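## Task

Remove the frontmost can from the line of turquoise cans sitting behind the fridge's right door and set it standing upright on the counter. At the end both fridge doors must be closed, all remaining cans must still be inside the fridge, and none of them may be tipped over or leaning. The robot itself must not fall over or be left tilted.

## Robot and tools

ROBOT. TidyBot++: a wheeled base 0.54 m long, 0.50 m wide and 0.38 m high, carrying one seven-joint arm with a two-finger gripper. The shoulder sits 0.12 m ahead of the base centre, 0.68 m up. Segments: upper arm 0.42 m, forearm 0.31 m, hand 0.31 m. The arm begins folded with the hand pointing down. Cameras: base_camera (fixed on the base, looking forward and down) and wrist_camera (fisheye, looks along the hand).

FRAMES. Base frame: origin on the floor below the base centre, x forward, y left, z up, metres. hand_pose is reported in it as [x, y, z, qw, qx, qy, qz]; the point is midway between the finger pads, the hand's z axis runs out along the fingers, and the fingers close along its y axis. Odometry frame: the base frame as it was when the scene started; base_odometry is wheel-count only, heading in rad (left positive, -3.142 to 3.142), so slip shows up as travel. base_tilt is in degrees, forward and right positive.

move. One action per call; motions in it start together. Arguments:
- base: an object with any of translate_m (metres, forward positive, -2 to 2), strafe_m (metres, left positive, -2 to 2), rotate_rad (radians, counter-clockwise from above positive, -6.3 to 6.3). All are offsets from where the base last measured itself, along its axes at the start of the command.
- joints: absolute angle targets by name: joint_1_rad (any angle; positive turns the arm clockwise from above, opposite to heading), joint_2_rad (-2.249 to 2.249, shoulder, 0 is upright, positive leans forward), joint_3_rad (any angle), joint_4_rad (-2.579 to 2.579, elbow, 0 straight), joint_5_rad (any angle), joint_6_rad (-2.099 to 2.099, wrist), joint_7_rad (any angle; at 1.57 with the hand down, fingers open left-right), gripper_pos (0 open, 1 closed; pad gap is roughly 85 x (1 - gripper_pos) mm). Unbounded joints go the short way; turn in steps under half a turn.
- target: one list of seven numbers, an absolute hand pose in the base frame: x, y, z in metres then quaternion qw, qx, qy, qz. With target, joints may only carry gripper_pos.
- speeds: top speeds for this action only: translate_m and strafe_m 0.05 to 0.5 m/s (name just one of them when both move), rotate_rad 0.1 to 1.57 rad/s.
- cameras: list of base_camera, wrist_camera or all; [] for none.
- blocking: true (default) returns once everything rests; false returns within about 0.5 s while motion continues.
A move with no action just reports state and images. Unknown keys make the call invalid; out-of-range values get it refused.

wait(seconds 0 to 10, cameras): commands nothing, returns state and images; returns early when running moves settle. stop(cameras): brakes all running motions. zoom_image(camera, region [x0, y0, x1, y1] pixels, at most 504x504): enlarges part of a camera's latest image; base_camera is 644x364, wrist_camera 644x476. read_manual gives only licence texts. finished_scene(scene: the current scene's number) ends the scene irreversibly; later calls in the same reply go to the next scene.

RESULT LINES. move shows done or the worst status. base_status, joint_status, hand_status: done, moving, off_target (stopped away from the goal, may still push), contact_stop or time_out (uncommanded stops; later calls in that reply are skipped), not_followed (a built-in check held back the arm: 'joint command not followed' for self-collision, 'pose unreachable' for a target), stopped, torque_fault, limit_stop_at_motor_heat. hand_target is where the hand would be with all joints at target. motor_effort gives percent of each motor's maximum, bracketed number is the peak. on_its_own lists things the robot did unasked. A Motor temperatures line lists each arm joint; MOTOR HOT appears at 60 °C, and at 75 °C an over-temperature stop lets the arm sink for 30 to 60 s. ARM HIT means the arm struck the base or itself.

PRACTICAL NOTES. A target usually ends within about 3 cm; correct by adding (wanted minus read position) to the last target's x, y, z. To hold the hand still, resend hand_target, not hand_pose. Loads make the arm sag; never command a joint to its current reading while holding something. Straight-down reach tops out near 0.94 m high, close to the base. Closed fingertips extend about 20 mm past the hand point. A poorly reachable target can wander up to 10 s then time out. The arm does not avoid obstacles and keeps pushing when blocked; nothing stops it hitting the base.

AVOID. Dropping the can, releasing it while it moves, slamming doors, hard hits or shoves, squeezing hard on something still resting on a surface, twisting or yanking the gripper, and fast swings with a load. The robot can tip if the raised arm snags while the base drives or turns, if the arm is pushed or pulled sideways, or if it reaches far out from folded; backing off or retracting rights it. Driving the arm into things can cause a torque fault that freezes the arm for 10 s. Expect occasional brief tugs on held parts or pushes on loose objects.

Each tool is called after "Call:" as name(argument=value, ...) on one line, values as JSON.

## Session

Call:
move()

Scene clock: 0.00 s.
Motor temperatures (°C): [24 24 24 23 33 30 33]
base_odometry: x=+0.000 y=+0.000 heading=+0.000
base_tilt: forward=-0.1 right=+0.1
base_status: not commanded
joint_positions: joint_1_rad=+0.019 joint_2_rad=-0.394 joint_3_rad=+3.160 joint_4_rad=-2.527 joint_5_rad=-0.017 joint_6_rad=-0.883 joint_7_rad=+1.591 gripper_pos=+0.000
joint_status: not commanded
motor_effort: joint_1_rad=+0 joint_2_rad=+0 joint_3_rad=+0 joint_4_rad=+16 joint_5_rad=+0 joint_6_rad=+1 joint_7_rad=-1
hand_pose: x=+0.2629 y=+0.0009 z=+0.5942 quat_wxyz=(-0.009, +0.998, -0.013, +0.063) (m; base frame)
hand_target: x=+0.2619 y=+0.0010 z=+0.5936 quat_wxyz=(-0.009, +0.998, -0.013, +0.062) (m; base frame)
hand_status: not commanded
pictures: base_camera, wrist_camera
camera_calibration:
wrist_camera: T_world_to_cam=[[0.0150949, -0.999515, 0.0272309, -0.025367], [-0.986393, -0.0193446, -0.163263, 0.418212], [0.163711, -0.0243959, -0.986207, 0.677203], [0, 0, 0, 1]] pos_world=[0.302039, -0.000743582, 0.736831]

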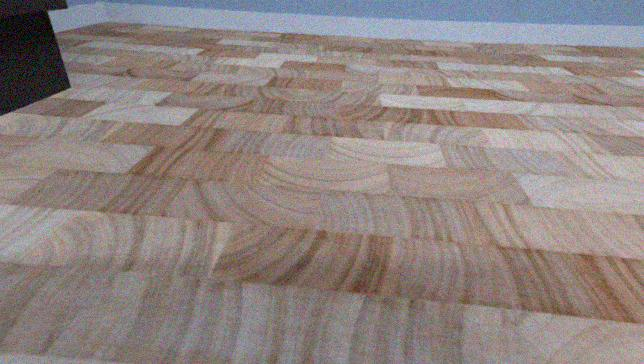

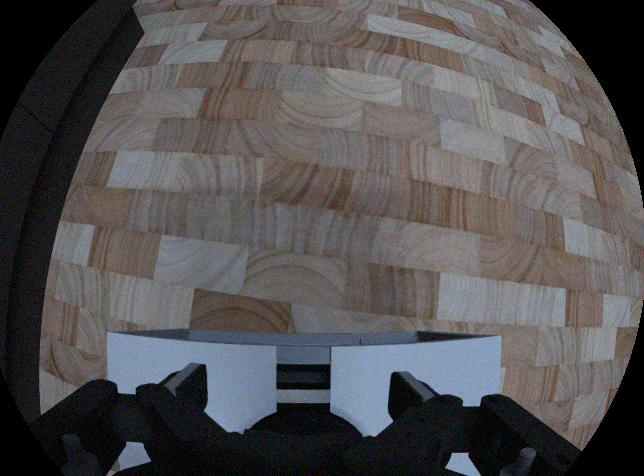

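Call:
move(base={"strafe_m":-0.4,"rotate_rad":1.4}, joints={"joint_1_rad":0,"joint_2_rad":-0.4,"joint_4_rad":-2.4,"joint_6_rad":0.5})

Scene clock: 2.57 s.
Motor temperatures (°C): [24 24 24 23 33 30 33]
move: done
base_odometry: x=+0.000 y=-0.400 heading=+1.400
base_tilt: forward=-0.2 right=+0.1
base_status: done
joint_positions: joint_1_rad=+0.012 joint_2_rad=-0.396 joint_3_rad=+3.160 joint_4_rad=-2.397 joint_5_rad=-0.017 joint_6_rad=+0.467 joint_7_rad=+1.591 gripper_pos=+0.000
joint_status: all done
motor_effort: joint_1_rad=+1(1) joint_2_rad=-5(6) joint_3_rad=+0(2) joint_4_rad=+21(22) joint_5_rad=+0(1) joint_6_rad=+8(9) joint_7_rad=-1(1)
hand_pose: x=+0.5533 y=-0.0155 z=+0.9504 quat_wxyz=(+0.012, +0.694, -0.014, +0.720) (m; base frame)
hand_target: x=+0.5516 y=-0.0105 z=+0.9606 quat_wxyz=(+0.008, +0.682, -0.010, +0.732) (m; base frame)
hand_status: not commanded
pictures: base_camera, wrist_camera
camera_calibration:
wrist_camera: T_world_to_cam=[[-0.0788888, -0.99603, 0.041251, -0.0171086], [0.0717335, -0.0469445, -0.996318, 0.968303], [0.994299, -0.0756393, 0.0751521, -0.488548], [0, 0, 0, 1]] pos_world=[0.414954, -0.0085376, 1.00216]

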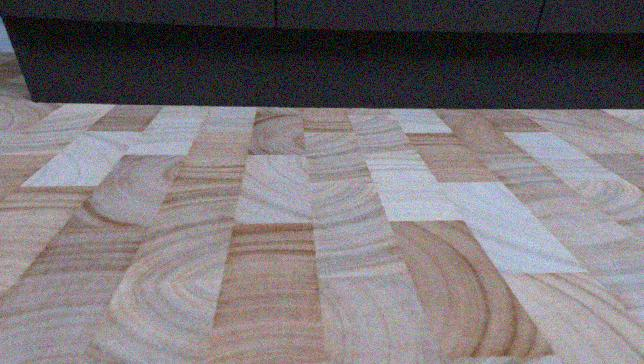

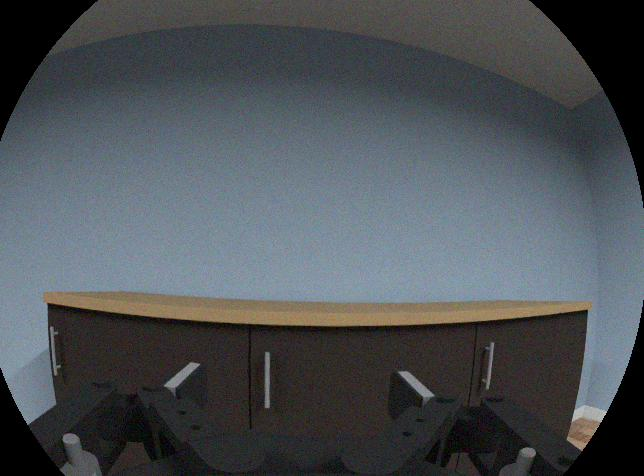

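Call:
move(base={"rotate_rad":1.57})

Scene clock: 4.97 s.
Motor temperatures (°C): [24 24 24 23 33 30 33]
move: done
base_odometry: x=+0.000 y=-0.400 heading=+2.969
base_tilt: forward=-0.1 right=+0.1
base_status: done
joint_positions: joint_1_rad=+0.008 joint_2_rad=-0.396 joint_3_rad=+3.160 joint_4_rad=-2.397 joint_5_rad=-0.017 joint_6_rad=+0.467 joint_7_rad=+1.591 gripper_pos=+0.000
joint_status: not commanded
motor_effort: joint_1_rad=+0(2) joint_2_rad=-5(7) joint_3_rad=-1(2) joint_4_rad=+21(22) joint_5_rad=+0(1) joint_6_rad=+8(9) joint_7_rad=-1(1)
hand_pose: x=+0.5534 y=-0.0138 z=+0.9505 quat_wxyz=(+0.011, +0.694, -0.012, +0.720) (m; base frame)
hand_target: x=+0.5516 y=-0.0105 z=+0.9606 quat_wxyz=(+0.008, +0.682, -0.010, +0.732) (m; base frame)
hand_status: not commanded
pictures: base_camera, wrist_camera
camera_calibration:
wrist_camera: T_world_to_cam=[[-0.0750067, -0.99633, 0.0412432, -0.0175617], [0.0720981, -0.0466699, -0.996305, 0.968224], [0.994573, -0.071756, 0.075334, -0.48875], [0, 0, 0, 1]] pos_world=[0.414973, -0.0073811, 1.00219]

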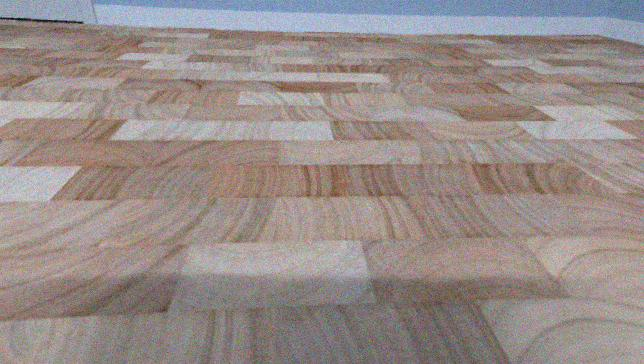

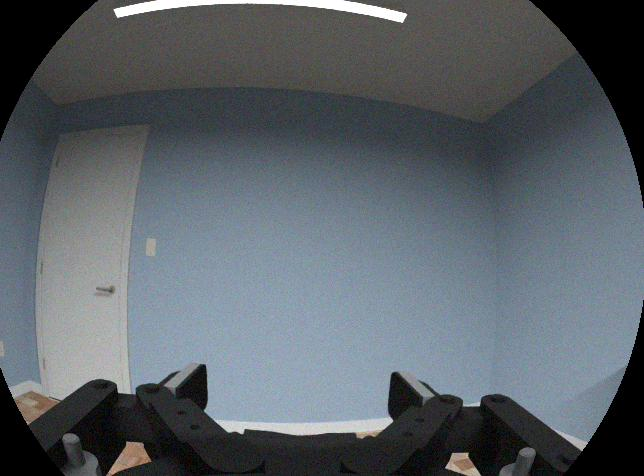

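Call:
move(base={"rotate_rad":1.57})

Scene clock: 7.27 s.
Motor temperatures (°C): [24 24 24 23 33 30 33]
move: done
base_odometry: x=+0.000 y=-0.400 heading=-1.745
base_tilt: forward=-0.1 right=+0.1
base_status: done
joint_positions: joint_1_rad=+0.006 joint_2_rad=-0.396 joint_3_rad=+3.160 joint_4_rad=-2.397 joint_5_rad=-0.017 joint_6_rad=+0.467 joint_7_rad=+1.591 gripper_pos=+0.000
joint_status: not commanded
motor_effort: joint_1_rad=+0(1) joint_2_rad=-5(7) joint_3_rad=+0(2) joint_4_rad=+22(22) joint_5_rad=+0(1) joint_6_rad=+8(9) joint_7_rad=-1(2)
hand_pose: x=+0.5534 y=-0.0129 z=+0.9505 quat_wxyz=(+0.010, +0.694, -0.012, +0.720) (m; base frame)
hand_target: x=+0.5516 y=-0.0105 z=+0.9606 quat_wxyz=(+0.008, +0.682, -0.010, +0.732) (m; base frame)
hand_status: not commanded
pictures: base_camera, wrist_camera
camera_calibration:
wrist_camera: T_world_to_cam=[[-0.0731073, -0.996471, 0.0412405, -0.0177848], [0.0722476, -0.046534, -0.996301, 0.968195], [0.994704, -0.0698573, 0.0753946, -0.488822], [0, 0, 0, 1]] pos_world=[0.414983, -0.00681583, 1.0022]

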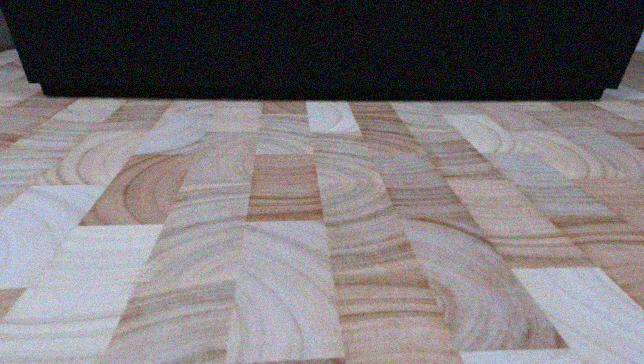

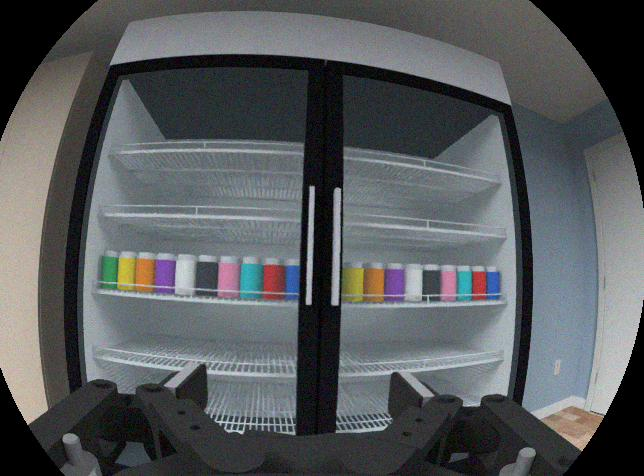

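Call:
zoom_image(camera="base_camera", region=[0, 50, 160, 140])

Call:
zoom_image(camera="base_camera", region=[484, 50, 644, 140])

Call:
zoom_image(camera="wrist_camera", region=[200, 130, 560, 400])

Scaled by 3.150.

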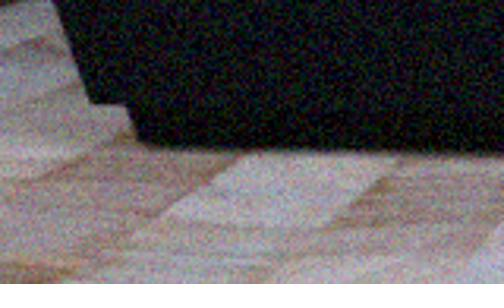

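Scaled by 3.150.

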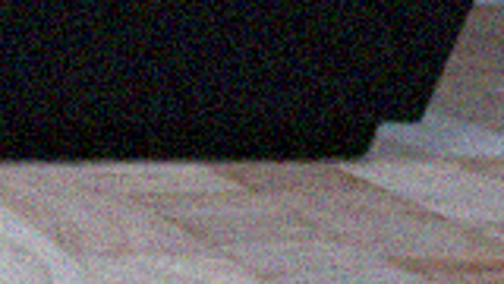

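Scaled by 1.400.

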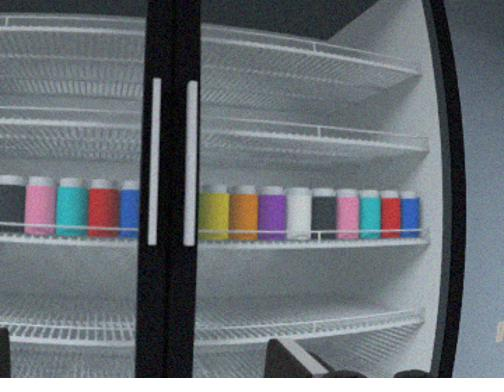

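Call:
move(base={"translate_m":0.30,"strafe_m":-0.16,"rotate_rad":0.04})

Scene clock: 11.40 s.
Motor temperatures (°C): [24 24 24 23 33 30 33]
move: done
base_odometry: x=-0.210 y=-0.668 heading=-1.704
base_tilt: forward=-0.2 right=+0.1
base_status: done
joint_positions: joint_1_rad=+0.005 joint_2_rad=-0.395 joint_3_rad=+3.160 joint_4_rad=-2.397 joint_5_rad=-0.017 joint_6_rad=+0.469 joint_7_rad=+1.591 gripper_pos=+0.000
joint_status: not commanded
motor_effort: joint_1_rad=+1(1) joint_2_rad=-5(9) joint_3_rad=+0(2) joint_4_rad=+22(22) joint_5_rad=+0(1) joint_6_rad=+8(9) joint_7_rad=-1(2)
hand_pose: x=+0.5537 y=-0.0125 z=+0.9505 quat_wxyz=(+0.010, +0.694, -0.011, +0.720) (m; base frame)
hand_target: x=+0.5516 y=-0.0105 z=+0.9606 quat_wxyz=(+0.008, +0.682, -0.010, +0.732) (m; base frame)
hand_status: not commanded
pictures: base_camera, wrist_camera
camera_calibration:
wrist_camera: T_world_to_cam=[[-0.0722103, -0.996536, 0.0412611, -0.0178683], [0.0728541, -0.0465287, -0.996257, 0.96782], [0.994725, -0.0689339, 0.0759616, -0.489703], [0, 0, 0, 1]] pos_world=[0.41532, -0.00653222, 1.00213]

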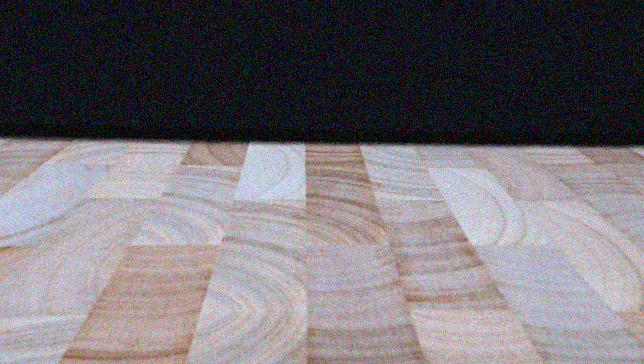

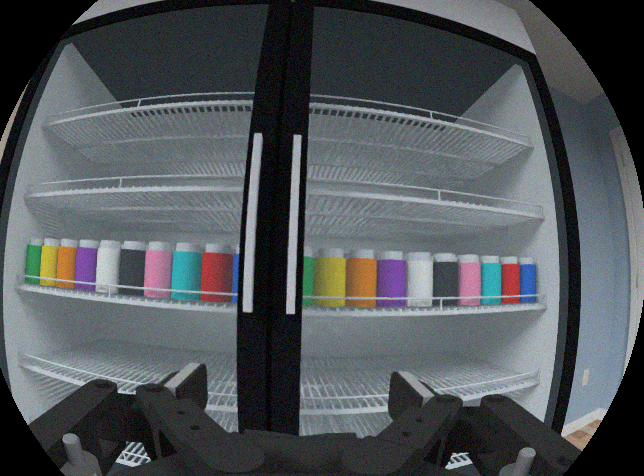

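Call:
move(base={"rotate_rad":-3.133}, joints={"joint_1_rad":-2.951,"joint_5_rad":1.017,"joint_6_rad":0.20,"joint_7_rad":0.56,"gripper_pos":0.4})

Call:
move(joints={"joint_2_rad":0.2,"joint_4_rad":-1.6})

Scene clock: 15.87 s.
Motor temperatures (°C): [24 24 24 23 33 30 33]
move: done
base_odometry: x=-0.210 y=-0.668 heading=+1.447
base_tilt: forward=-0.2 right=+0.1
base_status: done
joint_positions: joint_1_rad=-2.936 joint_2_rad=-0.395 joint_3_rad=+3.160 joint_4_rad=-2.397 joint_5_rad=+0.973 joint_6_rad=+0.244 joint_7_rad=+0.608 gripper_pos=+0.400
joint_status: all done
motor_effort: joint_1_rad=+1(1) joint_2_rad=-5(6) joint_3_rad=+0(2) joint_4_rad=+22(22) joint_5_rad=-2(3) joint_6_rad=+5(10) joint_7_rad=-1(2)
hand_pose: x=-0.3003 y=+0.0313 z=+0.8512 quat_wxyz=(-0.599, +0.033, +0.800, -0.018) (m; base frame)
hand_target: x=-0.2960 y=+0.0336 z=+0.8413 quat_wxyz=(-0.587, +0.038, +0.809, -0.012) (m; base frame)
hand_status: not commanded
pictures: base_camera, wrist_camera
camera_calibration:
wrist_camera: T_world_to_cam=[[0.0573295, 0.998266, -0.0133172, -0.00880638], [0.244646, -0.0269798, -0.969237, 0.961159], [-0.967916, 0.0523079, -0.245769, 0.0510919], [0, 0, 0, 1]] pos_world=[-0.185187, 0.0320505, 0.94403]

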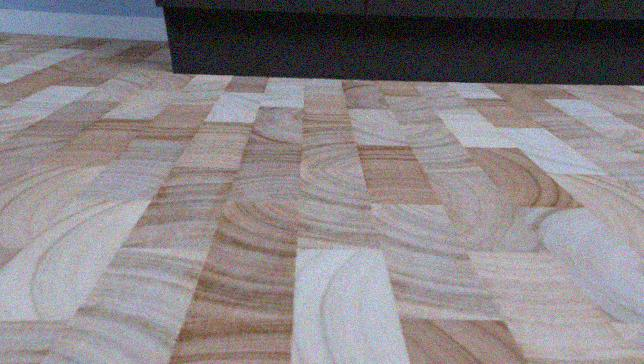

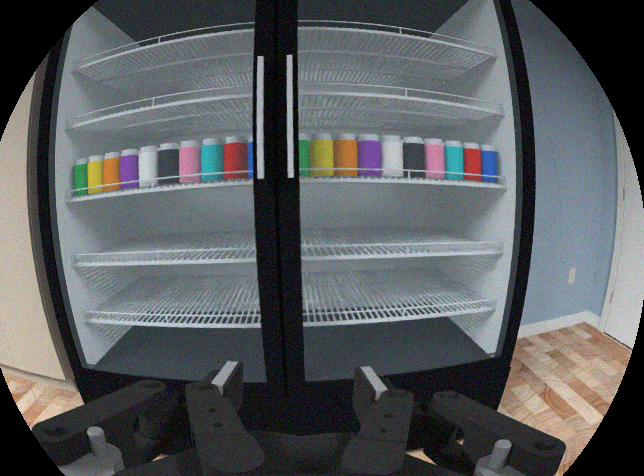

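Scene clock: 17.93 s.
Motor temperatures (°C): [24 24 24 23 33 30 33]
move: done
base_odometry: x=-0.210 y=-0.668 heading=+1.447
base_tilt: forward=-0.2 right=+0.1
base_status: not commanded
joint_positions: joint_1_rad=-2.936 joint_2_rad=+0.188 joint_3_rad=+3.160 joint_4_rad=-1.608 joint_5_rad=+0.976 joint_6_rad=+0.242 joint_7_rad=+0.606 gripper_pos=+0.400
joint_status: all done
motor_effort: joint_1_rad=+0(1) joint_2_rad=-27(28) joint_3_rad=-1(2) joint_4_rad=+22(23) joint_5_rad=-2(2) joint_6_rad=+5(5) joint_7_rad=+0(1)
hand_pose: x=-0.5672 y=+0.0907 z=+0.9976 quat_wxyz=(-0.676, +0.015, +0.737, +0.002) (m; base frame)
hand_target: x=-0.5717 y=+0.0902 z=+0.9846 quat_wxyz=(-0.663, +0.022, +0.749, +0.006) (m; base frame)
hand_status: not commanded
pictures: base_camera, wrist_camera
camera_calibration:
wrist_camera: T_world_to_cam=[[0.0619602, 0.997587, 0.0313119, -0.0927067], [0.0505003, 0.0281985, -0.998326, 1.08384], [-0.9968, 0.0634378, -0.0486313, -0.388446], [0, 0, 0, 1]] pos_world=[-0.436193, 0.0865625, 1.06604]

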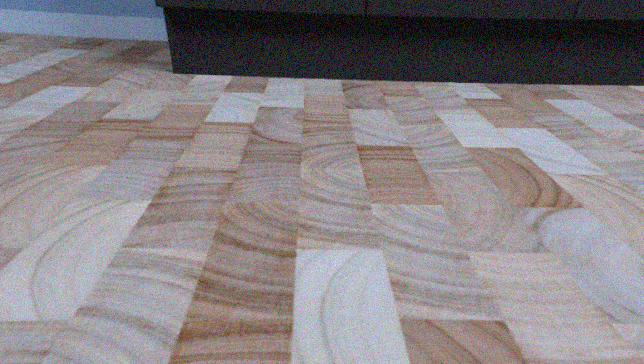

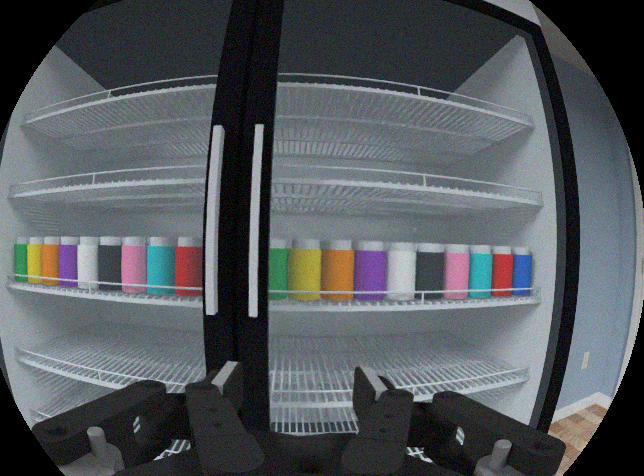

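Call:
move(base={"translate_m":-0.06,"strafe_m":-0.10}, joints={"joint_2_rad":0.68,"joint_4_rad":-1.0256})

Scene clock: 20.03 s.
Motor temperatures (°C): [24 24 24 23 33 30 33]
move: done
base_odometry: x=-0.118 y=-0.740 heading=+1.446
base_tilt: forward=-0.2 right=+0.1
base_status: done
joint_positions: joint_1_rad=-2.952 joint_2_rad=+0.678 joint_3_rad=+3.160 joint_4_rad=-1.035 joint_5_rad=+0.976 joint_6_rad=+0.237 joint_7_rad=+0.605 gripper_pos=+0.400
joint_status: all done
motor_effort: joint_1_rad=+0(5) joint_2_rad=-43(46) joint_3_rad=-2(4) joint_4_rad=+23(24) joint_5_rad=-2(2) joint_6_rad=+5(6) joint_7_rad=-1(1)
hand_pose: x=-0.7564 y=+0.1150 z=+0.9618 quat_wxyz=(-0.704, +0.000, +0.710, +0.006) (m; base frame)
hand_target: x=-0.7570 y=+0.1239 z=+0.9570 quat_wxyz=(-0.696, +0.011, +0.718, +0.014) (m; base frame)
hand_status: not commanded
pictures: base_camera, wrist_camera
camera_calibration:
wrist_camera: T_world_to_cam=[[0.048931, 0.997384, 0.0532012, -0.135032], [-0.0271188, 0.054572, -0.998142, 0.99508], [-0.998434, 0.0473973, 0.0297182, -0.655082], [0, 0, 0, 1]] pos_world=[-0.620463, 0.111424, 1.01988]

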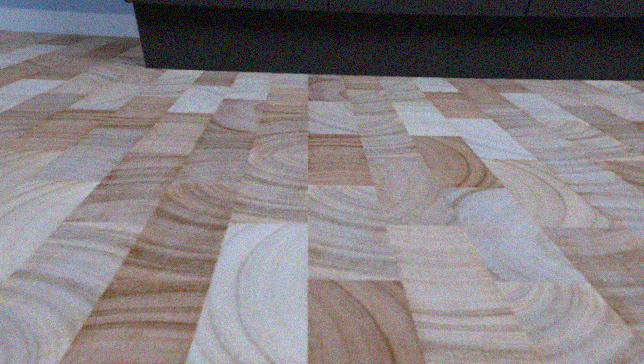

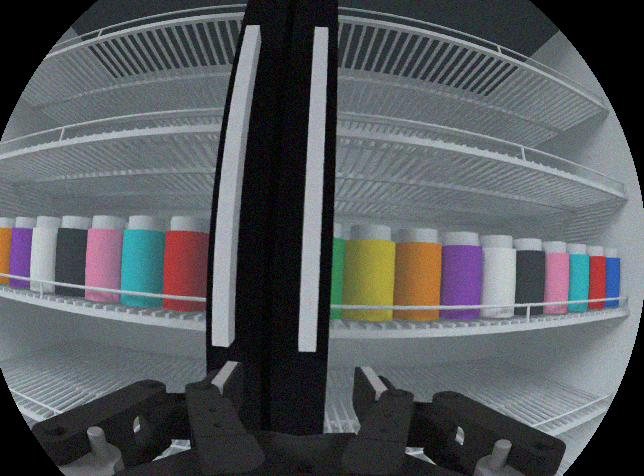

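Call:
move(base={"translate_m":-0.09,"strafe_m":0.006}, joints={"joint_2_rad":0.66}, speeds={"translate_m":0.2})

Scene clock: 21.53 s.
Motor temperatures (°C): [24 24 24 23 33 30 33]
move: done
base_odometry: x=-0.135 y=-0.829 heading=+1.446
base_tilt: forward=-0.2 right=+0.1
base_status: done
joint_positions: joint_1_rad=-2.952 joint_2_rad=+0.674 joint_3_rad=+3.160 joint_4_rad=-1.031 joint_5_rad=+0.976 joint_6_rad=+0.237 joint_7_rad=+0.605 gripper_pos=+0.400
joint_status: all done
motor_effort: joint_1_rad=+1(1) joint_2_rad=-43(45) joint_3_rad=-2(2) joint_4_rad=+23(24) joint_5_rad=-1(2) joint_6_rad=+5(5) joint_7_rad=+0(1)
hand_pose: x=-0.7556 y=+0.1148 z=+0.9676 quat_wxyz=(-0.706, +0.000, +0.708, +0.006) (m; base frame)
hand_target: x=-0.7514 y=+0.1228 z=+0.9746 quat_wxyz=(-0.703, +0.010, +0.711, +0.015) (m; base frame)
hand_status: not commanded
pictures: base_camera, wrist_camera
camera_calibration:
wrist_camera: T_world_to_cam=[[0.049258, 0.9973, 0.0544566, -0.136136], [-0.0346384, 0.0561957, -0.997819, 0.994669], [-0.998185, 0.0472643, 0.037313, -0.661523], [0, 0, 0, 1]] pos_world=[-0.619163, 0.111139, 1.0246]

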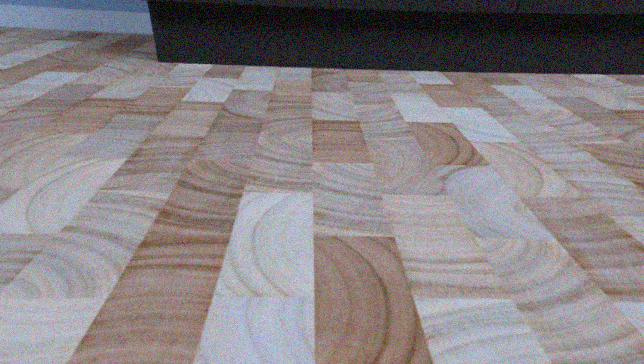

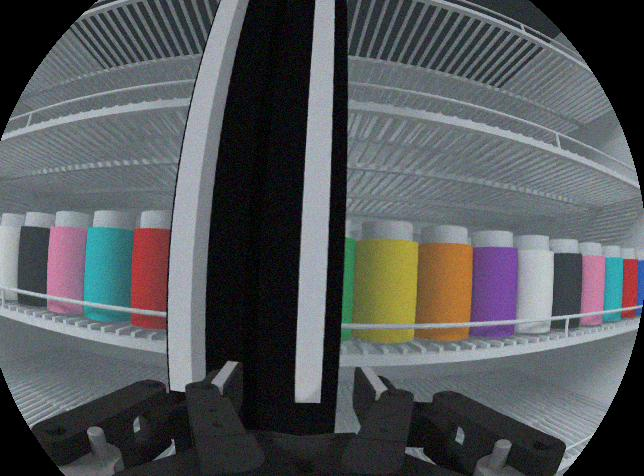

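Call:
move(base={"translate_m":-0.035,"strafe_m":0.005}, speeds={"translate_m":0.1})

Scene clock: 22.57 s.
Motor temperatures (°C): [24 24 24 23 33 30 33]
move: done
base_odometry: x=-0.144 y=-0.863 heading=+1.447
base_tilt: forward=-0.2 right=+0.1
base_status: done
joint_positions: joint_1_rad=-2.952 joint_2_rad=+0.674 joint_3_rad=+3.160 joint_4_rad=-1.030 joint_5_rad=+0.976 joint_6_rad=+0.237 joint_7_rad=+0.605 gripper_pos=+0.400
joint_status: not commanded
motor_effort: joint_1_rad=+1(2) joint_2_rad=-43(46) joint_3_rad=-2(2) joint_4_rad=+23(24) joint_5_rad=-2(2) joint_6_rad=+5(5) joint_7_rad=-1(1)
hand_pose: x=-0.7554 y=+0.1148 z=+0.9683 quat_wxyz=(-0.707, +0.000, +0.707, +0.006) (m; base frame)
hand_target: x=-0.7514 y=+0.1228 z=+0.9746 quat_wxyz=(-0.703, +0.010, +0.711, +0.015) (m; base frame)
hand_status: not commanded
pictures: base_camera, wrist_camera
camera_calibration:
wrist_camera: T_world_to_cam=[[0.0492924, 0.997288, 0.0546444, -0.136304], [-0.0354897, 0.0564253, -0.997776, 0.994643], [-0.998154, 0.0472435, 0.0381748, -0.662222], [0, 0, 0, 1]] pos_world=[-0.618981, 0.111097, 1.02516]

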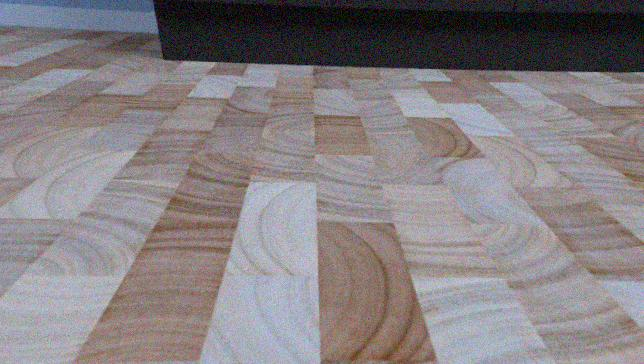

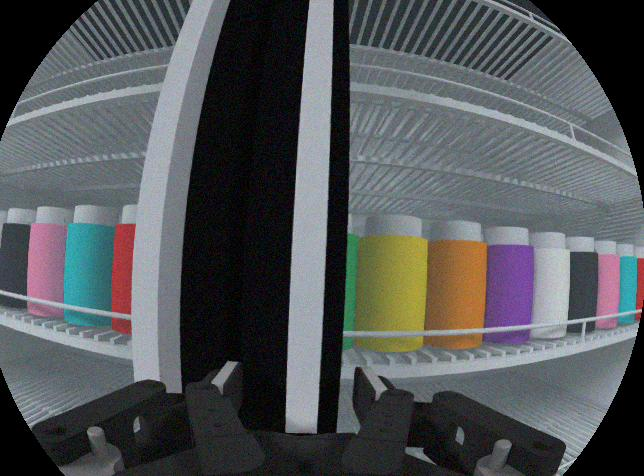

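Call:
move(base={"translate_m":-0.008}, speeds={"translate_m":0.1}, joints={"gripper_pos":0.7}, cameras=[])

Call:
move(joints={"gripper_pos":1.0})

Scene clock: 23.43 s.
Motor temperatures (°C): [24 24 24 23 33 30 33]
move: done
base_odometry: x=-0.145 y=-0.871 heading=+1.446
base_tilt: forward=-0.2 right=+0.1
base_status: done
joint_positions: joint_1_rad=-2.957 joint_2_rad=+0.656 joint_3_rad=+3.159 joint_4_rad=-1.048 joint_5_rad=+0.987 joint_6_rad=+0.233 joint_7_rad=+0.605 gripper_pos=+0.700
joint_status: all done
motor_effort: joint_1_rad=+2(5) joint_2_rad=-39(44) joint_3_rad=+0(3) joint_4_rad=+28(35) joint_5_rad=-3(5) joint_6_rad=+4(5) joint_7_rad=-1(1)
hand_pose: x=-0.7504 y=+0.1096 z=+0.9715 quat_wxyz=(-0.705, -0.005, +0.709, +0.008) (m; base frame)
hand_target: x=-0.7514 y=+0.1228 z=+0.9746 quat_wxyz=(-0.703, +0.010, +0.711, +0.015) (m; base frame)
hand_status: not commanded
pictures: none
No camera images: "cameras" was empty.

Scene clock: 24.13 s.
Motor temperatures (°C): [24 24 24 23 33 30 33]
move: off_target
base_odometry: x=-0.145 y=-0.871 heading=+1.446
base_tilt: forward=-0.2 right=+0.1
base_status: not commanded
joint_positions: joint_1_rad=-2.950 joint_2_rad=+0.656 joint_3_rad=+3.159 joint_4_rad=-1.047 joint_5_rad=+0.987 joint_6_rad=+0.231 joint_7_rad=+0.601 gripper_pos=+0.876
joint_status: gripper_pos off_target (ended at +0.876, target +1.000)
motor_effort: joint_1_rad=+0(4) joint_2_rad=-40(43) joint_3_rad=-1(4) joint_4_rad=+29(31) joint_5_rad=-2(3) joint_6_rad=+4(6) joint_7_rad=-1(1)
hand_pose: x=-0.7495 y=+0.1161 z=+0.9718 quat_wxyz=(-0.705, +0.000, +0.709, +0.010) (m; base frame)
hand_target: x=-0.7514 y=+0.1228 z=+0.9746 quat_wxyz=(-0.703, +0.010, +0.711, +0.015) (m; base frame)
hand_status: not commanded
pictures: base_camera, wrist_camera
camera_calibration:
wrist_camera: T_world_to_cam=[[0.0540409, 0.996754, 0.0596752, -0.139352], [-0.0307814, 0.061397, -0.997639, 1.00112], [-0.998064, 0.0520764, 0.0339995, -0.652926], [0, 0, 0, 1]] pos_world=[-0.613315, 0.111436, 1.02928]

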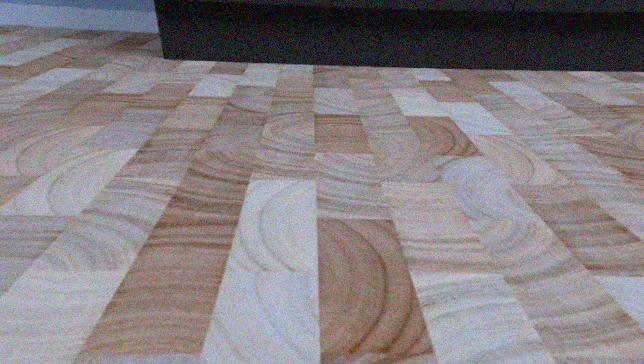

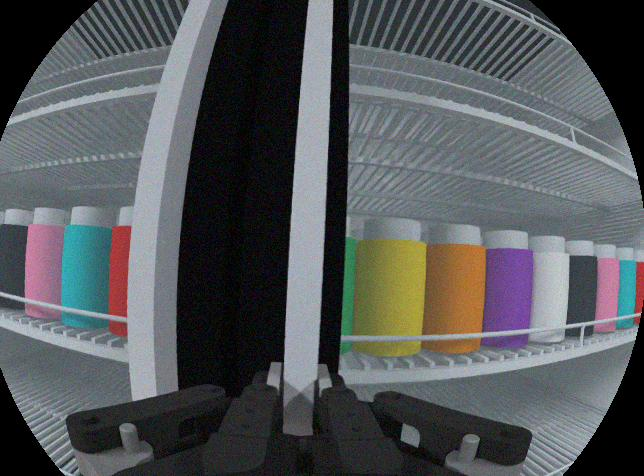

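Call:
move(joints={"joint_1_rad":-2.886,"joint_2_rad":0.585,"joint_4_rad":-1.170,"joint_5_rad":1.073,"joint_6_rad":0.342,"joint_7_rad":0.528}, cameras=[])

Call:
move(joints={"joint_1_rad":-2.820,"joint_2_rad":0.505,"joint_4_rad":-1.3135,"joint_5_rad":1.132,"joint_6_rad":0.485,"joint_7_rad":0.494})

Scene clock: 25.57 s.
Motor temperatures (°C): [24 24 24 23 33 30 33]
move: done
base_odometry: x=-0.145 y=-0.871 heading=+1.446
base_tilt: forward=-0.2 right=+0.1
base_status: not commanded
joint_positions: joint_1_rad=-2.913 joint_2_rad=+0.599 joint_3_rad=+3.159 joint_4_rad=-1.147 joint_5_rad=+1.029 joint_6_rad=+0.324 joint_7_rad=+0.570 gripper_pos=+0.879
joint_status: all done
motor_effort: joint_1_rad=+2(4) joint_2_rad=-39(48) joint_3_rad=-1(2) joint_4_rad=+20(29) joint_5_rad=-2(3) joint_6_rad=+2(5) joint_7_rad=-1(2)
hand_pose: x=-0.7239 y=+0.1178 z=+0.9717 quat_wxyz=(-0.705, -0.016, +0.709, -0.007) (m; base frame)
hand_target: x=-0.7150 y=+0.1322 z=+0.9690 quat_wxyz=(-0.701, -0.013, +0.713, -0.006) (m; base frame)
hand_status: not commanded
pictures: none
No camera images: "cameras" was empty.

Scene clock: 26.60 s.
Motor temperatures (°C): [24 24 24 23 33 30 33]
move: done
base_odometry: x=-0.145 y=-0.871 heading=+1.446
base_tilt: forward=-0.2 right=+0.1
base_status: not commanded
joint_positions: joint_1_rad=-2.847 joint_2_rad=+0.516 joint_3_rad=+3.159 joint_4_rad=-1.290 joint_5_rad=+1.087 joint_6_rad=+0.464 joint_7_rad=+0.537 gripper_pos=+0.879
joint_status: all done
motor_effort: joint_1_rad=+3(5) joint_2_rad=-37(40) joint_3_rad=+0(1) joint_4_rad=+19(22) joint_5_rad=-2(3) joint_6_rad=+2(3) joint_7_rad=-1(1)
hand_pose: x=-0.6808 y=+0.1229 z=+0.9717 quat_wxyz=(-0.703, -0.038, +0.709, -0.030) (m; base frame)
hand_target: x=-0.6716 y=+0.1346 z=+0.9637 quat_wxyz=(-0.696, -0.036, +0.716, -0.033) (m; base frame)
hand_status: not commanded
pictures: base_camera, wrist_camera
camera_calibration:
wrist_camera: T_world_to_cam=[[-0.0567718, 0.996776, 0.0567021, -0.222405], [-0.033693, 0.0548485, -0.997926, 1.00184], [-0.997818, -0.0585645, 0.0304705, -0.567536], [0, 0, 0, 1]] pos_world=[-0.545169, 0.133501, 1.02967]

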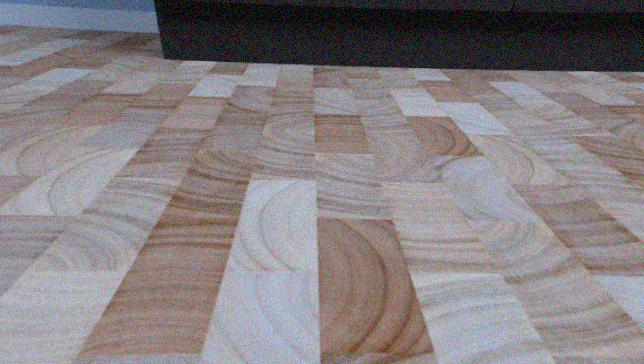

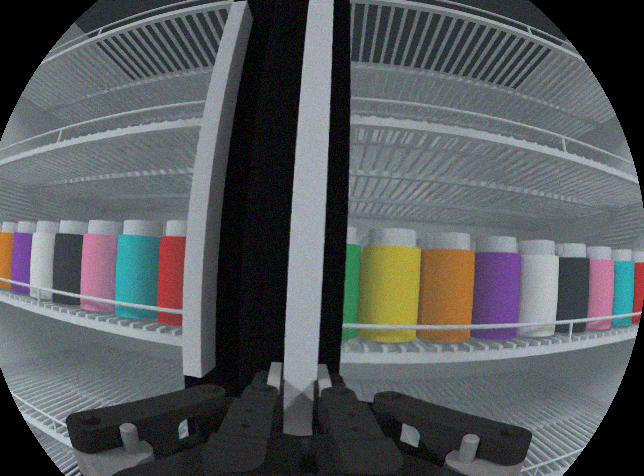

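Works well. Continue.

Call:
move(joints={"joint_1_rad":-2.644,"joint_2_rad":0.41,"joint_4_rad":-1.474,"joint_5_rad":1.294,"joint_6_rad":0.78,"joint_7_rad":0.399}, cameras=[])

Call:
move(joints={"joint_1_rad":-2.438,"joint_2_rad":0.380,"joint_4_rad":-1.52,"joint_5_rad":1.445,"joint_6_rad":1.094,"joint_7_rad":0.326}, cameras=[])

Call:
move(joints={"joint_1_rad":-2.236,"joint_2_rad":0.425,"joint_4_rad":-1.453,"joint_5_rad":1.568,"joint_6_rad":1.406,"joint_7_rad":0.267})

Scene clock: 27.83 s.
Motor temperatures (°C): [24 24 24 23 33 30 33]
move: done
base_odometry: x=-0.145 y=-0.871 heading=+1.446
base_tilt: forward=-0.2 right=+0.1
base_status: not commanded
joint_positions: joint_1_rad=-2.674 joint_2_rad=+0.409 joint_3_rad=+3.157 joint_4_rad=-1.462 joint_5_rad=+1.252 joint_6_rad=+0.768 joint_7_rad=+0.440 gripper_pos=+0.879
joint_status: all done
motor_effort: joint_1_rad=+5(8) joint_2_rad=-30(38) joint_3_rad=+1(3) joint_4_rad=+19(22) joint_5_rad=-4(6) joint_6_rad=+1(3) joint_7_rad=+0(1)
hand_pose: x=-0.5992 y=+0.1400 z=+0.9722 quat_wxyz=(-0.700, -0.089, +0.704, -0.080) (m; base frame)
hand_target: x=-0.5919 y=+0.1564 z=+0.9576 quat_wxyz=(-0.688, -0.079, +0.717, -0.082) (m; base frame)
hand_status: not commanded
pictures: none
No camera images: "cameras" was empty.

Scene clock: 29.03 s.
Motor temperatures (°C): [24 24 24 23 33 30 33]
move: done
base_odometry: x=-0.145 y=-0.871 heading=+1.446
base_tilt: forward=-0.2 right=+0.1
base_status: not commanded
joint_positions: joint_1_rad=-2.472 joint_2_rad=+0.379 joint_3_rad=+3.149 joint_4_rad=-1.508 joint_5_rad=+1.405 joint_6_rad=+1.094 joint_7_rad=+0.366 gripper_pos=+0.880
joint_status: all done
motor_effort: joint_1_rad=+5(9) joint_2_rad=-28(34) joint_3_rad=+2(4) joint_4_rad=+19(22) joint_5_rad=-6(8) joint_6_rad=+0(4) joint_7_rad=+0(1)
hand_pose: x=-0.5241 y=+0.1642 z=+0.9732 quat_wxyz=(-0.693, -0.142, +0.695, -0.133) (m; base frame)
hand_target: x=-0.5148 y=+0.1876 z=+0.9553 quat_wxyz=(-0.677, -0.122, +0.714, -0.130) (m; base frame)
hand_status: not commanded
pictures: none
No camera images: "cameras" was empty.

Scene clock: 30.47 s.
Motor temperatures (°C): [24 24 24 23 33 30 33]
move: done
base_odometry: x=-0.145 y=-0.871 heading=+1.446
base_tilt: forward=-0.2 right=+0.1
base_status: not commanded
joint_positions: joint_1_rad=-2.263 joint_2_rad=+0.395 joint_3_rad=+3.147 joint_4_rad=-1.469 joint_5_rad=+1.535 joint_6_rad=+1.414 joint_7_rad=+0.304 gripper_pos=+0.881
joint_status: all done
motor_effort: joint_1_rad=+6(10) joint_2_rad=-27(31) joint_3_rad=+2(4) joint_4_rad=+20(21) joint_5_rad=-8(10) joint_6_rad=-2(5) joint_7_rad=+0(1)
hand_pose: x=-0.4450 y=+0.2001 z=+0.9745 quat_wxyz=(-0.679, -0.189, +0.686, -0.180) (m; base frame)
hand_target: x=-0.4435 y=+0.2289 z=+0.9527 quat_wxyz=(-0.664, -0.164, +0.707, -0.179) (m; base frame)
hand_status: not commanded
pictures: base_camera, wrist_camera
camera_calibration:
wrist_camera: T_world_to_cam=[[-0.467551, 0.882281, 0.0545602, -0.443907], [-0.0480312, 0.0362745, -0.998187, 1.00592], [-0.88266, -0.469324, 0.0254168, -0.189487], [0, 0, 0, 1]] pos_world=[-0.326487, 0.266231, 1.03313]

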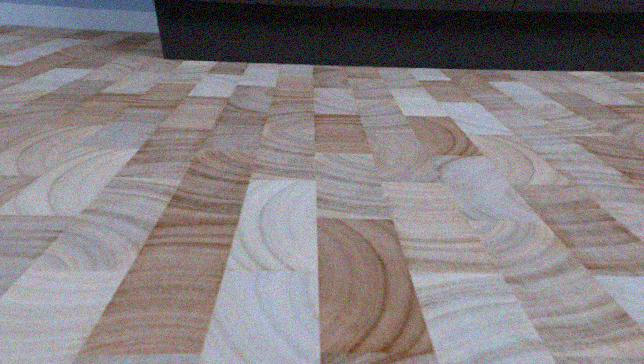

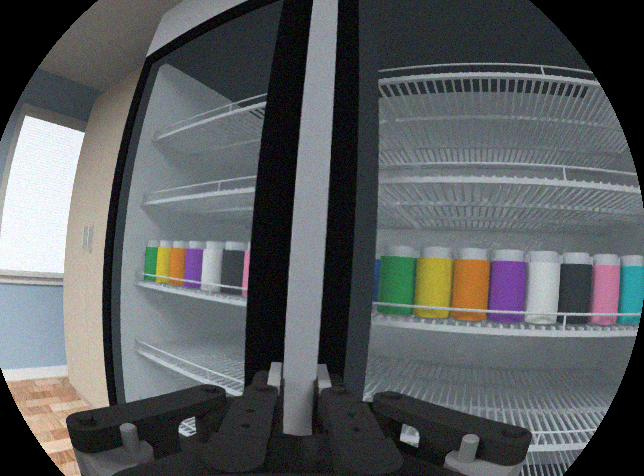

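Call:
move(joints={"joint_1_rad":-2.056,"joint_2_rad":0.52,"joint_4_rad":-1.271,"joint_5_rad":1.65,"joint_6_rad":1.695,"joint_7_rad":0.196}, cameras=[])

Call:
move(joints={"joint_1_rad":-1.936,"joint_2_rad":0.69,"joint_4_rad":-0.952,"joint_5_rad":1.652,"joint_6_rad":1.95,"joint_7_rad":0.06})

Scene clock: 32.03 s.
Motor temperatures (°C): [24 24 24 23 33 30 33]
move: done
base_odometry: x=-0.145 y=-0.871 heading=+1.446
base_tilt: forward=-0.2 right=+0.1
base_status: not commanded
joint_positions: joint_1_rad=-2.086 joint_2_rad=+0.493 joint_3_rad=+3.139 joint_4_rad=-1.293 joint_5_rad=+1.637 joint_6_rad=+1.726 joint_7_rad=+0.232 gripper_pos=+0.883
joint_status: all done
motor_effort: joint_1_rad=+7(13) joint_2_rad=-29(30) joint_3_rad=+1(5) joint_4_rad=+19(21) joint_5_rad=-10(13) joint_6_rad=-4(9) joint_7_rad=+0(1)
hand_pose: x=-0.3733 y=+0.2430 z=+0.9756 quat_wxyz=(-0.657, -0.243, +0.675, -0.231) (m; base frame)
hand_target: x=-0.3727 y=+0.2810 z=+0.9596 quat_wxyz=(-0.651, -0.206, +0.698, -0.216) (m; base frame)
hand_status: not commanded
pictures: none
No camera images: "cameras" was empty.

Scene clock: 33.73 s.
Motor temperatures (°C): [24 24 24 23 33 30 33]
move: done
base_odometry: x=-0.145 y=-0.871 heading=+1.446
base_tilt: forward=-0.2 right=+0.1
base_status: not commanded
joint_positions: joint_1_rad=-1.971 joint_2_rad=+0.660 joint_3_rad=+3.139 joint_4_rad=-0.981 joint_5_rad=+1.661 joint_6_rad=+2.014 joint_7_rad=+0.102 gripper_pos=+0.885
joint_status: all done
motor_effort: joint_1_rad=+7(13) joint_2_rad=-32(34) joint_3_rad=+1(3) joint_4_rad=+19(22) joint_5_rad=-13(16) joint_6_rad=-13(16) joint_7_rad=-1(1)
hand_pose: x=-0.3100 y=+0.2919 z=+0.9763 quat_wxyz=(-0.628, -0.299, +0.660, -0.285) (m; base frame)
hand_target: x=-0.3156 y=+0.3360 z=+0.9649 quat_wxyz=(-0.635, -0.248, +0.684, -0.260) (m; base frame)
hand_status: not commanded
pictures: base_camera, wrist_camera
camera_calibration:
wrist_camera: T_world_to_cam=[[-0.725696, 0.686356, 0.0477532, -0.478078], [-0.0273452, 0.0405791, -0.998802, 1.01664], [-0.687471, -0.726133, -0.0106796, 0.143394], [0, 0, 0, 1]] pos_world=[-0.22056, 0.391001, 1.03978]

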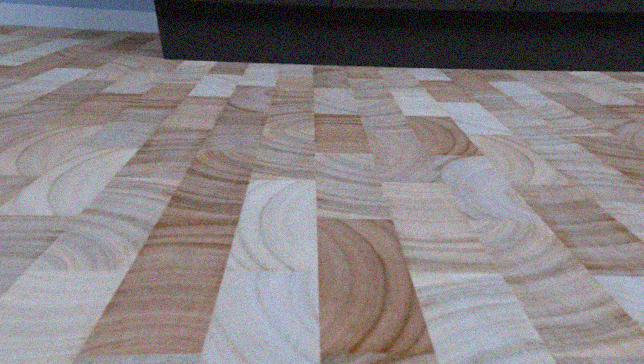

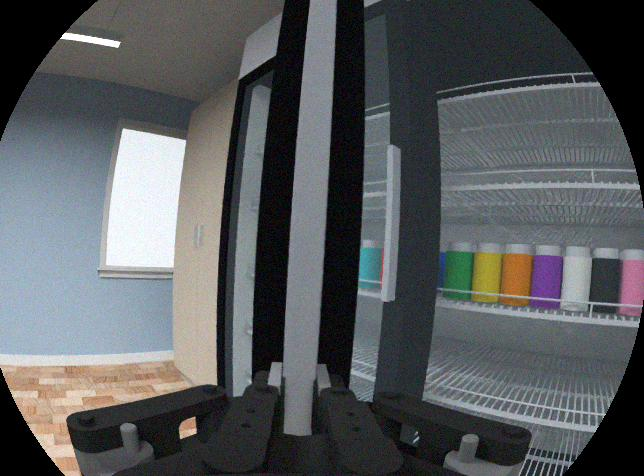

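Call:
move(base={"translate_m":0.0905,"strafe_m":0.11,"rotate_rad":0.13}, speeds={"translate_m":0.14,"rotate_rad":0.13}, cameras=[])

Call:
move(base={"translate_m":0.0905,"strafe_m":0.11,"rotate_rad":0.13}, speeds={"translate_m":0.14,"rotate_rad":0.13})

Scene clock: 35.63 s.
Motor temperatures (°C): [24 24 24 23 33 30 33]
move: done
base_odometry: x=-0.243 y=-0.768 heading=+1.577
base_tilt: forward=-0.2 right=+0.1
base_status: done
joint_positions: joint_1_rad=-1.973 joint_2_rad=+0.661 joint_3_rad=+3.138 joint_4_rad=-0.979 joint_5_rad=+1.664 joint_6_rad=+2.042 joint_7_rad=+0.100 gripper_pos=+0.887
joint_status: not commanded
motor_effort: joint_1_rad=+8(12) joint_2_rad=-31(33) joint_3_rad=+1(3) joint_4_rad=+19(20) joint_5_rad=-13(15) joint_6_rad=-14(20) joint_7_rad=-1(1)
hand_pose: x=-0.3041 y=+0.2856 z=+0.9764 quat_wxyz=(-0.623, -0.308, +0.656, -0.295) (m; base frame)
hand_target: x=-0.3156 y=+0.3360 z=+0.9649 quat_wxyz=(-0.635, -0.248, +0.684, -0.260) (m; base frame)
hand_status: not commanded
pictures: none
No camera images: "cameras" was empty.

Scene clock: 37.33 s.
Motor temperatures (°C): [24 24 24 23 33 30 33]
move: done
base_odometry: x=-0.354 y=-0.678 heading=+1.708
base_tilt: forward=-0.1 right=+0.1
base_status: done
joint_positions: joint_1_rad=-1.986 joint_2_rad=+0.661 joint_3_rad=+3.135 joint_4_rad=-0.978 joint_5_rad=+1.670 joint_6_rad=+2.074 joint_7_rad=+0.100 gripper_pos=+0.889
joint_status: not commanded
motor_effort: joint_1_rad=+10(15) joint_2_rad=-28(31) joint_3_rad=+3(6) joint_4_rad=+19(20) joint_5_rad=-13(16) joint_6_rad=-19(24) joint_7_rad=+0(1)
hand_pose: x=-0.3001 y=+0.2733 z=+0.9764 quat_wxyz=(-0.615, -0.323, +0.649, -0.311) (m; base frame)
hand_target: x=-0.3156 y=+0.3360 z=+0.9649 quat_wxyz=(-0.635, -0.248, +0.684, -0.260) (m; base frame)
hand_status: not commanded
pictures: base_camera, wrist_camera
camera_calibration:
wrist_camera: T_world_to_cam=[[-0.776487, 0.628781, 0.041256, -0.451276], [-0.024766, 0.0349686, -0.999082, 1.02033], [-0.629646, -0.776796, -0.0115802, 0.168892], [0, 0, 0, 1]] pos_world=[-0.218798, 0.379269, 1.03996]

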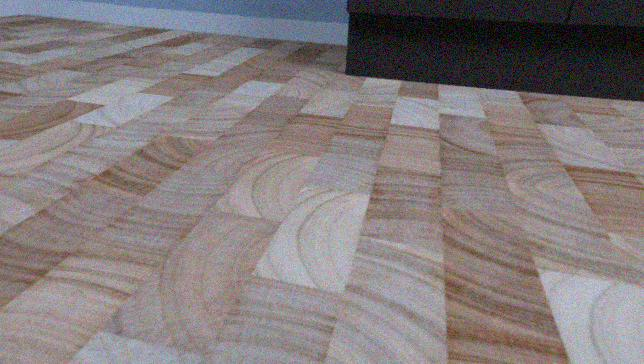

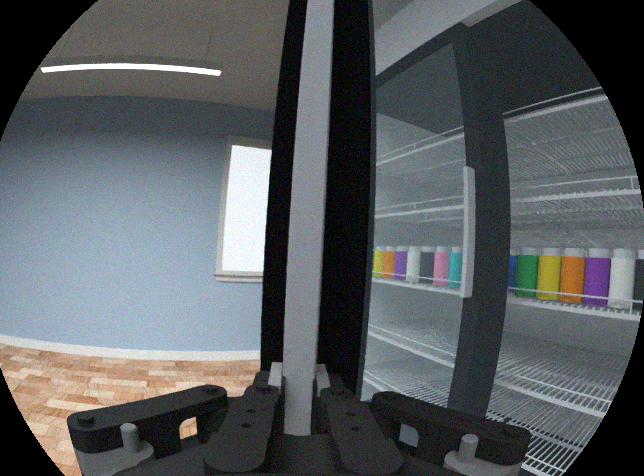

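Call:
move(base={"translate_m":-0.2}, joints={"gripper_pos":0.0}, blocking=false, cameras=[])

Call:
move(joints={"joint_1_rad":-1.60,"joint_2_rad":0.75,"joint_4_rad":-0.90,"joint_6_rad":2.0})

Scene clock: 38.00 s.
Motor temperatures (°C): [24 24 24 23 33 30 33]
move: moving
base_odometry: x=-0.345 y=-0.741 heading=+1.708
base_tilt: forward=-0.2 right=+0.2
base_status: translate_m moving
joint_positions: joint_1_rad=-1.971 joint_2_rad=+0.651 joint_3_rad=+3.135 joint_4_rad=-0.970 joint_5_rad=+1.676 joint_6_rad=+2.097 joint_7_rad=+0.100 gripper_pos=+0.326
joint_status: gripper_pos moving
motor_effort: joint_1_rad=+8(10) joint_2_rad=-22(28) joint_3_rad=+4(4) joint_4_rad=+18(20) joint_5_rad=-13(16) joint_6_rad=-25(27) joint_7_rad=-1(1)
hand_pose: x=-0.2889 y=+0.2725 z=+0.9809 quat_wxyz=(-0.612, -0.331, +0.649, -0.308) (m; base frame)
hand_target: x=-0.3156 y=+0.3360 z=+0.9649 quat_wxyz=(-0.635, -0.248, +0.684, -0.260) (m; base frame)
hand_status: not commanded
pictures: none
No camera images: "cameras" was empty.

Scene clock: 39.57 s.
Motor temperatures (°C): [24 25 24 23 33 30 33]
move: done
base_odometry: x=-0.327 y=-0.876 heading=+1.707
base_tilt: forward=-0.2 right=+0.1
base_status: done
joint_positions: joint_1_rad=-1.600 joint_2_rad=+0.740 joint_3_rad=+3.144 joint_4_rad=-0.909 joint_5_rad=+1.652 joint_6_rad=+1.961 joint_7_rad=+0.100 gripper_pos=+0.000
joint_status: all done
motor_effort: joint_1_rad=+0(8) joint_2_rad=-38(41) joint_3_rad=-5(6) joint_4_rad=+15(18) joint_5_rad=-8(13) joint_6_rad=+1(27) joint_7_rad=-1(2)
hand_pose: x=-0.1824 y=+0.4689 z=+0.9533 quat_wxyz=(-0.675, -0.151, +0.707, -0.146) (m; base frame)
hand_target: x=-0.1748 y=+0.4648 z=+0.9481 quat_wxyz=(-0.667, -0.144, +0.711, -0.171) (m; base frame)
hand_status: not commanded
pictures: base_camera, wrist_camera
camera_calibration:
wrist_camera: T_world_to_cam=[[-0.375021, 0.925993, 0.0435556, -0.550281], [-0.00901936, 0.0433378, -0.99902, 0.992183], [-0.926973, -0.375046, -0.00790072, 0.148475], [0, 0, 0, 1]] pos_world=[-0.0597851, 0.522242, 1.01635]

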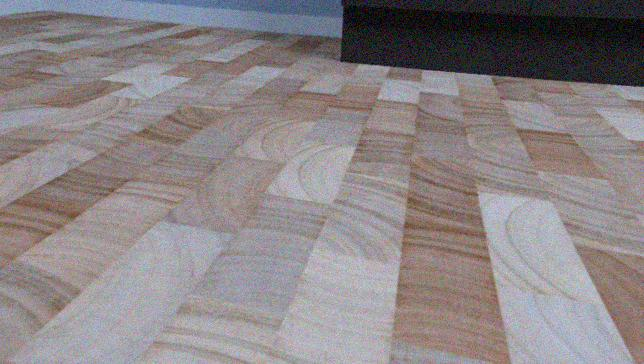

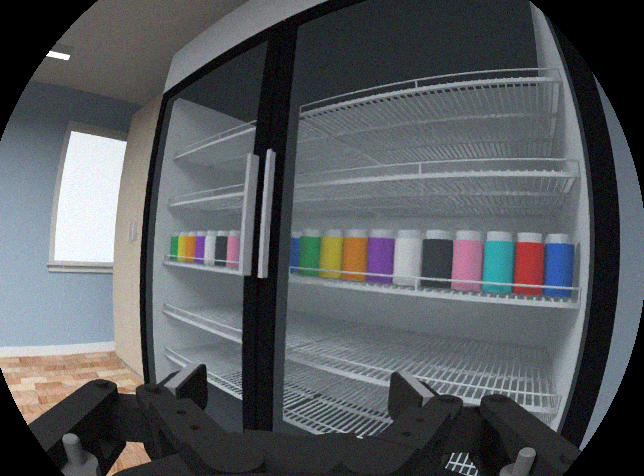

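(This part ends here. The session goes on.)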